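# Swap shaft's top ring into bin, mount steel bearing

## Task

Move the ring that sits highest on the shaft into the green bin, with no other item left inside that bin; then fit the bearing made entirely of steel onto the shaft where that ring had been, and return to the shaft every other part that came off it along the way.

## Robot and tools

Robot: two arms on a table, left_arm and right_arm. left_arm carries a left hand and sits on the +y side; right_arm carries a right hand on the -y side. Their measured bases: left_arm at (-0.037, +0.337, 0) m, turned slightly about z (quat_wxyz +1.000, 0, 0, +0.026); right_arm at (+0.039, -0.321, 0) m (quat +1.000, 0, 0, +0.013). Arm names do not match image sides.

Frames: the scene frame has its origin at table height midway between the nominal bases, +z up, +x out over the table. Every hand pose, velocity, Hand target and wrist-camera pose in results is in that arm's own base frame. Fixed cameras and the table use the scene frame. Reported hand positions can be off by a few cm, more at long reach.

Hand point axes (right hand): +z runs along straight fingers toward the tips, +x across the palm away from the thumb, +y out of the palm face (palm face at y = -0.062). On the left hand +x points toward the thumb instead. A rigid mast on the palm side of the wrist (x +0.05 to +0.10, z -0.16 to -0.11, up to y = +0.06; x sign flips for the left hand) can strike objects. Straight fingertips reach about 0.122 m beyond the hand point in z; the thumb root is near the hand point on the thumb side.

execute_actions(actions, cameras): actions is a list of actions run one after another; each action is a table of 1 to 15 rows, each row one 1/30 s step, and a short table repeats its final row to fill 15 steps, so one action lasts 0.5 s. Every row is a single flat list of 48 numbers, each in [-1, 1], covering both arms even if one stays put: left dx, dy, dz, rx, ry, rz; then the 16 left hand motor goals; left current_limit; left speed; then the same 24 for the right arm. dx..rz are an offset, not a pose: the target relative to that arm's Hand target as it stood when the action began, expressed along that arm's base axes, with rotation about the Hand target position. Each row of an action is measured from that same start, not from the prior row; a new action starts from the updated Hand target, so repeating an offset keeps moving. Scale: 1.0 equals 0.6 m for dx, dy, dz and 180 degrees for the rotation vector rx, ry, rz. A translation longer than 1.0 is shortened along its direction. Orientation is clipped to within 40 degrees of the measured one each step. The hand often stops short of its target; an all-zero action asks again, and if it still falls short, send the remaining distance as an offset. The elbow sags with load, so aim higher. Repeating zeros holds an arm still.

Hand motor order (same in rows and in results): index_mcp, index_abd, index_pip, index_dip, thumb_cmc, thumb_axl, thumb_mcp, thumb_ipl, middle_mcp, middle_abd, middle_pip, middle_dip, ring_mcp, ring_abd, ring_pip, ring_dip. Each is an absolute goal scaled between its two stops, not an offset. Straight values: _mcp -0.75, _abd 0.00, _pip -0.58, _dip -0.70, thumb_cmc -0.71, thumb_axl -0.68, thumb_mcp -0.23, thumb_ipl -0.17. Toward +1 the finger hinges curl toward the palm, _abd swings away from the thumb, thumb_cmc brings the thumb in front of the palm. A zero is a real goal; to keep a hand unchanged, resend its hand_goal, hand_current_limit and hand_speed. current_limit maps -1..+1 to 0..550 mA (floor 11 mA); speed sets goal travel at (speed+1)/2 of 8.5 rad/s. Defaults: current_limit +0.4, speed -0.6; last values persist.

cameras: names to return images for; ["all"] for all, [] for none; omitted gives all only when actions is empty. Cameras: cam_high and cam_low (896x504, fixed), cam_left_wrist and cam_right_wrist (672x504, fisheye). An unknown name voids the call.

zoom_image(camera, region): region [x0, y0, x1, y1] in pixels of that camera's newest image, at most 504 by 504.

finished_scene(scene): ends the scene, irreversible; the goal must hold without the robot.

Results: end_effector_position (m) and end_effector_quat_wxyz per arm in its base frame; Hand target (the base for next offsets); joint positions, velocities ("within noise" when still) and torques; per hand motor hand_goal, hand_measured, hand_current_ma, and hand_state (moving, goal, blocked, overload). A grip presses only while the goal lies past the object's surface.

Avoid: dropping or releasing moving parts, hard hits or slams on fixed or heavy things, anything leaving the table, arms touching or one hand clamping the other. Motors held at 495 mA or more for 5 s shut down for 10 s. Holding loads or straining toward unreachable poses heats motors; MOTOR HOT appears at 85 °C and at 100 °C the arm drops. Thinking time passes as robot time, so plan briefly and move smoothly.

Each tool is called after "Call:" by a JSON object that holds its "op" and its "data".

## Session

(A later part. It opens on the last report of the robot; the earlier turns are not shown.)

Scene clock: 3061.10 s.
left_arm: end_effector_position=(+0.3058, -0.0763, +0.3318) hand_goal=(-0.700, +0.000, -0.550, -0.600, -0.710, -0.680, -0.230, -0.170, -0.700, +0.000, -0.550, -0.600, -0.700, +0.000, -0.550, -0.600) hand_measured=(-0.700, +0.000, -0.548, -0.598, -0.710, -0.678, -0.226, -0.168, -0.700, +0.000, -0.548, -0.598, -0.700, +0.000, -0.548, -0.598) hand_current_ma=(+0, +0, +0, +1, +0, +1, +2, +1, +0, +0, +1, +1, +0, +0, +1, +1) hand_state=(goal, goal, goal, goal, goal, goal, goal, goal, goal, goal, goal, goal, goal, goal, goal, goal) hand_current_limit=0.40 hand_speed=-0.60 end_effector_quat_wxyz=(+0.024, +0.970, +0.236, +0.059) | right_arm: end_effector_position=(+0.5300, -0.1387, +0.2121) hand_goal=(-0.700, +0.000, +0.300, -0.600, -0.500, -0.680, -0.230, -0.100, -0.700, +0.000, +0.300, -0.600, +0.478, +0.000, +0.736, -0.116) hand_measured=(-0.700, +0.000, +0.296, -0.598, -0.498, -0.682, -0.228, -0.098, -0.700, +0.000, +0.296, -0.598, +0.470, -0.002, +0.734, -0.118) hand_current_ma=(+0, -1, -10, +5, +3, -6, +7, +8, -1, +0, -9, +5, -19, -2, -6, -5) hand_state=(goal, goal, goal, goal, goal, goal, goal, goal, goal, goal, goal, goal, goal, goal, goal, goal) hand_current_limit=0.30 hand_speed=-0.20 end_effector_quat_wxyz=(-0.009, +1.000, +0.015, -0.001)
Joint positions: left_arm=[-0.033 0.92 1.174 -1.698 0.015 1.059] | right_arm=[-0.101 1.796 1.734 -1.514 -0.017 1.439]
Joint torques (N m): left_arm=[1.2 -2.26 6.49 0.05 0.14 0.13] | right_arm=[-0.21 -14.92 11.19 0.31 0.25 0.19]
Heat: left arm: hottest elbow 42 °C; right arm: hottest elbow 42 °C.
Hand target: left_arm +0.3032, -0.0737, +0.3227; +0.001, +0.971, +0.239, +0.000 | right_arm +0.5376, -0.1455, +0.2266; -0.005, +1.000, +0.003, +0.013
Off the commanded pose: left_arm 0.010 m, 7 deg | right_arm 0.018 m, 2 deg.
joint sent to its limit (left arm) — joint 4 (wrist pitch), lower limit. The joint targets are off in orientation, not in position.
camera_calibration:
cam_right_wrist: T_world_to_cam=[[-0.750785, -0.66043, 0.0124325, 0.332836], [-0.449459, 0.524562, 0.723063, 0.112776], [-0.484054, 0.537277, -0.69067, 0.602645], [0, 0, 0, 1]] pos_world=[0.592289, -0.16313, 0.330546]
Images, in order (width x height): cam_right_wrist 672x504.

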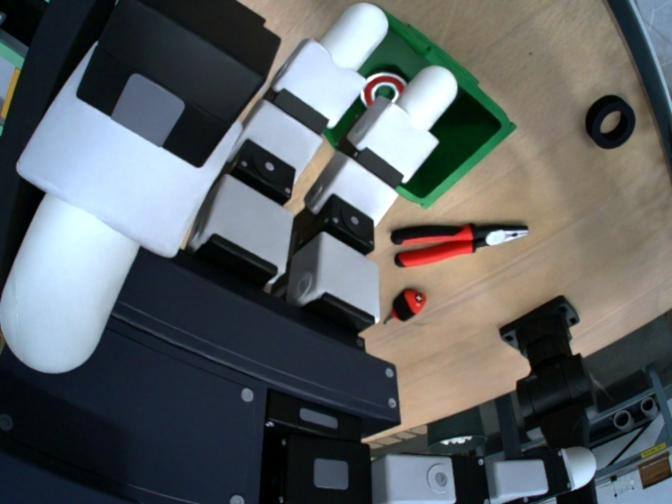

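Call:
{"op": "execute_actions", "data": {"actions": [[[0,0,0,0,0,0,-0.7,0,-0.55,-0.6,-0.71,-0.68,-0.23,-0.17,-0.7,0,-0.55,-0.6,-0.7,0,-0.55,-0.6,0.4,-0.6,0.1,-0.12,0,0,0,0,-0.7,0,0.3,-0.6,-0.5,-0.68,-0.23,-0.1,-0.7,0,0.3,-0.6,0.479,0,0.737,-0.116,0.3,-0.2]]], "cameras": ["cam_right_wrist"]}}

Call:
{"op": "zoom_image", "data": {"camera": "cam_right_wrist", "region": [330, 0, 570, 200]}}

Scene clock: 3067.47 s.
left_arm: end_effector_position=(+0.3058, -0.0763, +0.3318) hand_goal=(-0.700, +0.000, -0.550, -0.600, -0.710, -0.680, -0.230, -0.170, -0.700, +0.000, -0.550, -0.600, -0.700, +0.000, -0.550, -0.600) hand_measured=(-0.700, +0.000, -0.548, -0.598, -0.710, -0.678, -0.226, -0.168, -0.700, +0.000, -0.548, -0.598, -0.700, +0.000, -0.548, -0.598) hand_current_ma=(+0, +0, +0, +1, +0, +1, +2, +1, +0, +0, +1, +1, +0, +0, +1, +1) hand_state=(goal, goal, goal, goal, goal, goal, goal, goal, goal, goal, goal, goal, goal, goal, goal, goal) hand_current_limit=0.40 hand_speed=-0.60 end_effector_quat_wxyz=(+0.024, +0.970, +0.236, +0.059) | right_arm: end_effector_position=(+0.5848, -0.2205, +0.2175) hand_goal=(-0.700, +0.000, +0.300, -0.600, -0.500, -0.680, -0.230, -0.100, -0.700, +0.000, +0.300, -0.600, +0.478, +0.000, +0.736, -0.116) hand_measured=(-0.702, +0.000, +0.296, -0.598, -0.500, -0.682, -0.228, -0.098, -0.702, +0.000, +0.296, -0.598, +0.470, -0.002, +0.734, -0.118) hand_current_ma=(-2, -1, -10, +5, +0, -6, +8, +8, -2, +0, -9, +5, -19, -2, -5, -4) hand_state=(goal, goal, goal, goal, goal, goal, goal, goal, goal, goal, goal, goal, goal, goal, goal, goal) hand_current_limit=0.30 hand_speed=-0.20 end_effector_quat_wxyz=(-0.006, +1.000, -0.008, +0.004)
Joint positions: left_arm=[-0.033 0.92 1.174 -1.698 0.015 1.059] | right_arm=[-0.222 2 2.051 -1.617 -0.012 1.364]
Joint torques (N m): left_arm=[1.26 -2.14 6.49 0.05 0.13 0.13] | right_arm=[1.49 -16.91 11.23 0.31 0.04 -0.08]
Heat: left arm: hottest elbow 42 °C; right arm: hottest elbow 42 °C.
Hand target: left_arm +0.3032, -0.0737, +0.3227; +0.001, +0.971, +0.239, +0.000 | right_arm +0.5976, -0.2175, +0.2268; -0.005, +1.000, +0.003, +0.013
Off the commanded pose: left_arm 0.010 m, 7 deg | right_arm 0.016 m, 2 deg.
joint sent to its limit (left arm) — joint 4 (wrist pitch), lower limit. The joint targets are off in orientation, not in position.
camera_calibration:
cam_right_wrist: T_world_to_cam=[[-0.780584, -0.62499, 0.00873476, 0.345917], [-0.431707, 0.549183, 0.715561, 0.173152], [-0.452015, 0.554784, -0.698496, 0.663659], [0, 0, 0, 1]] pos_world=[0.644752, -0.247085, 0.336641]
Images, in order (width x height): cam_right_wrist 672x504.

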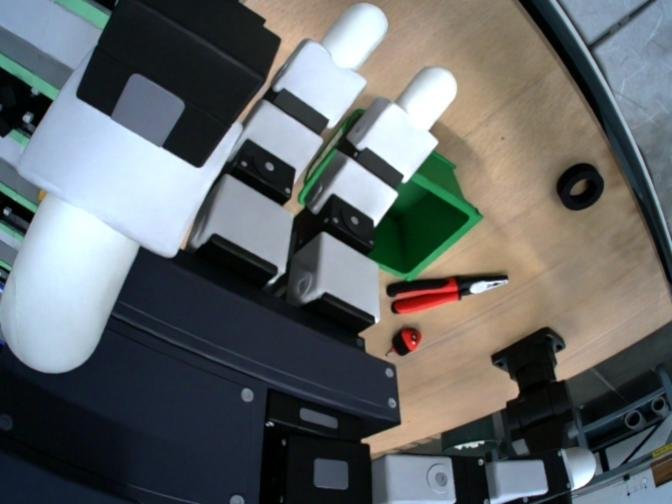

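Scaled by 2.100 from the camera's 672x504 image, which has a finer 960x720 frame.

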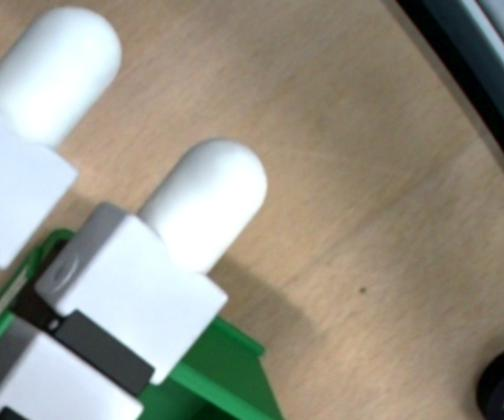

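Call:
{"op": "finished_scene", "data": {"scene": 1}}

The scene is finished: the task was done.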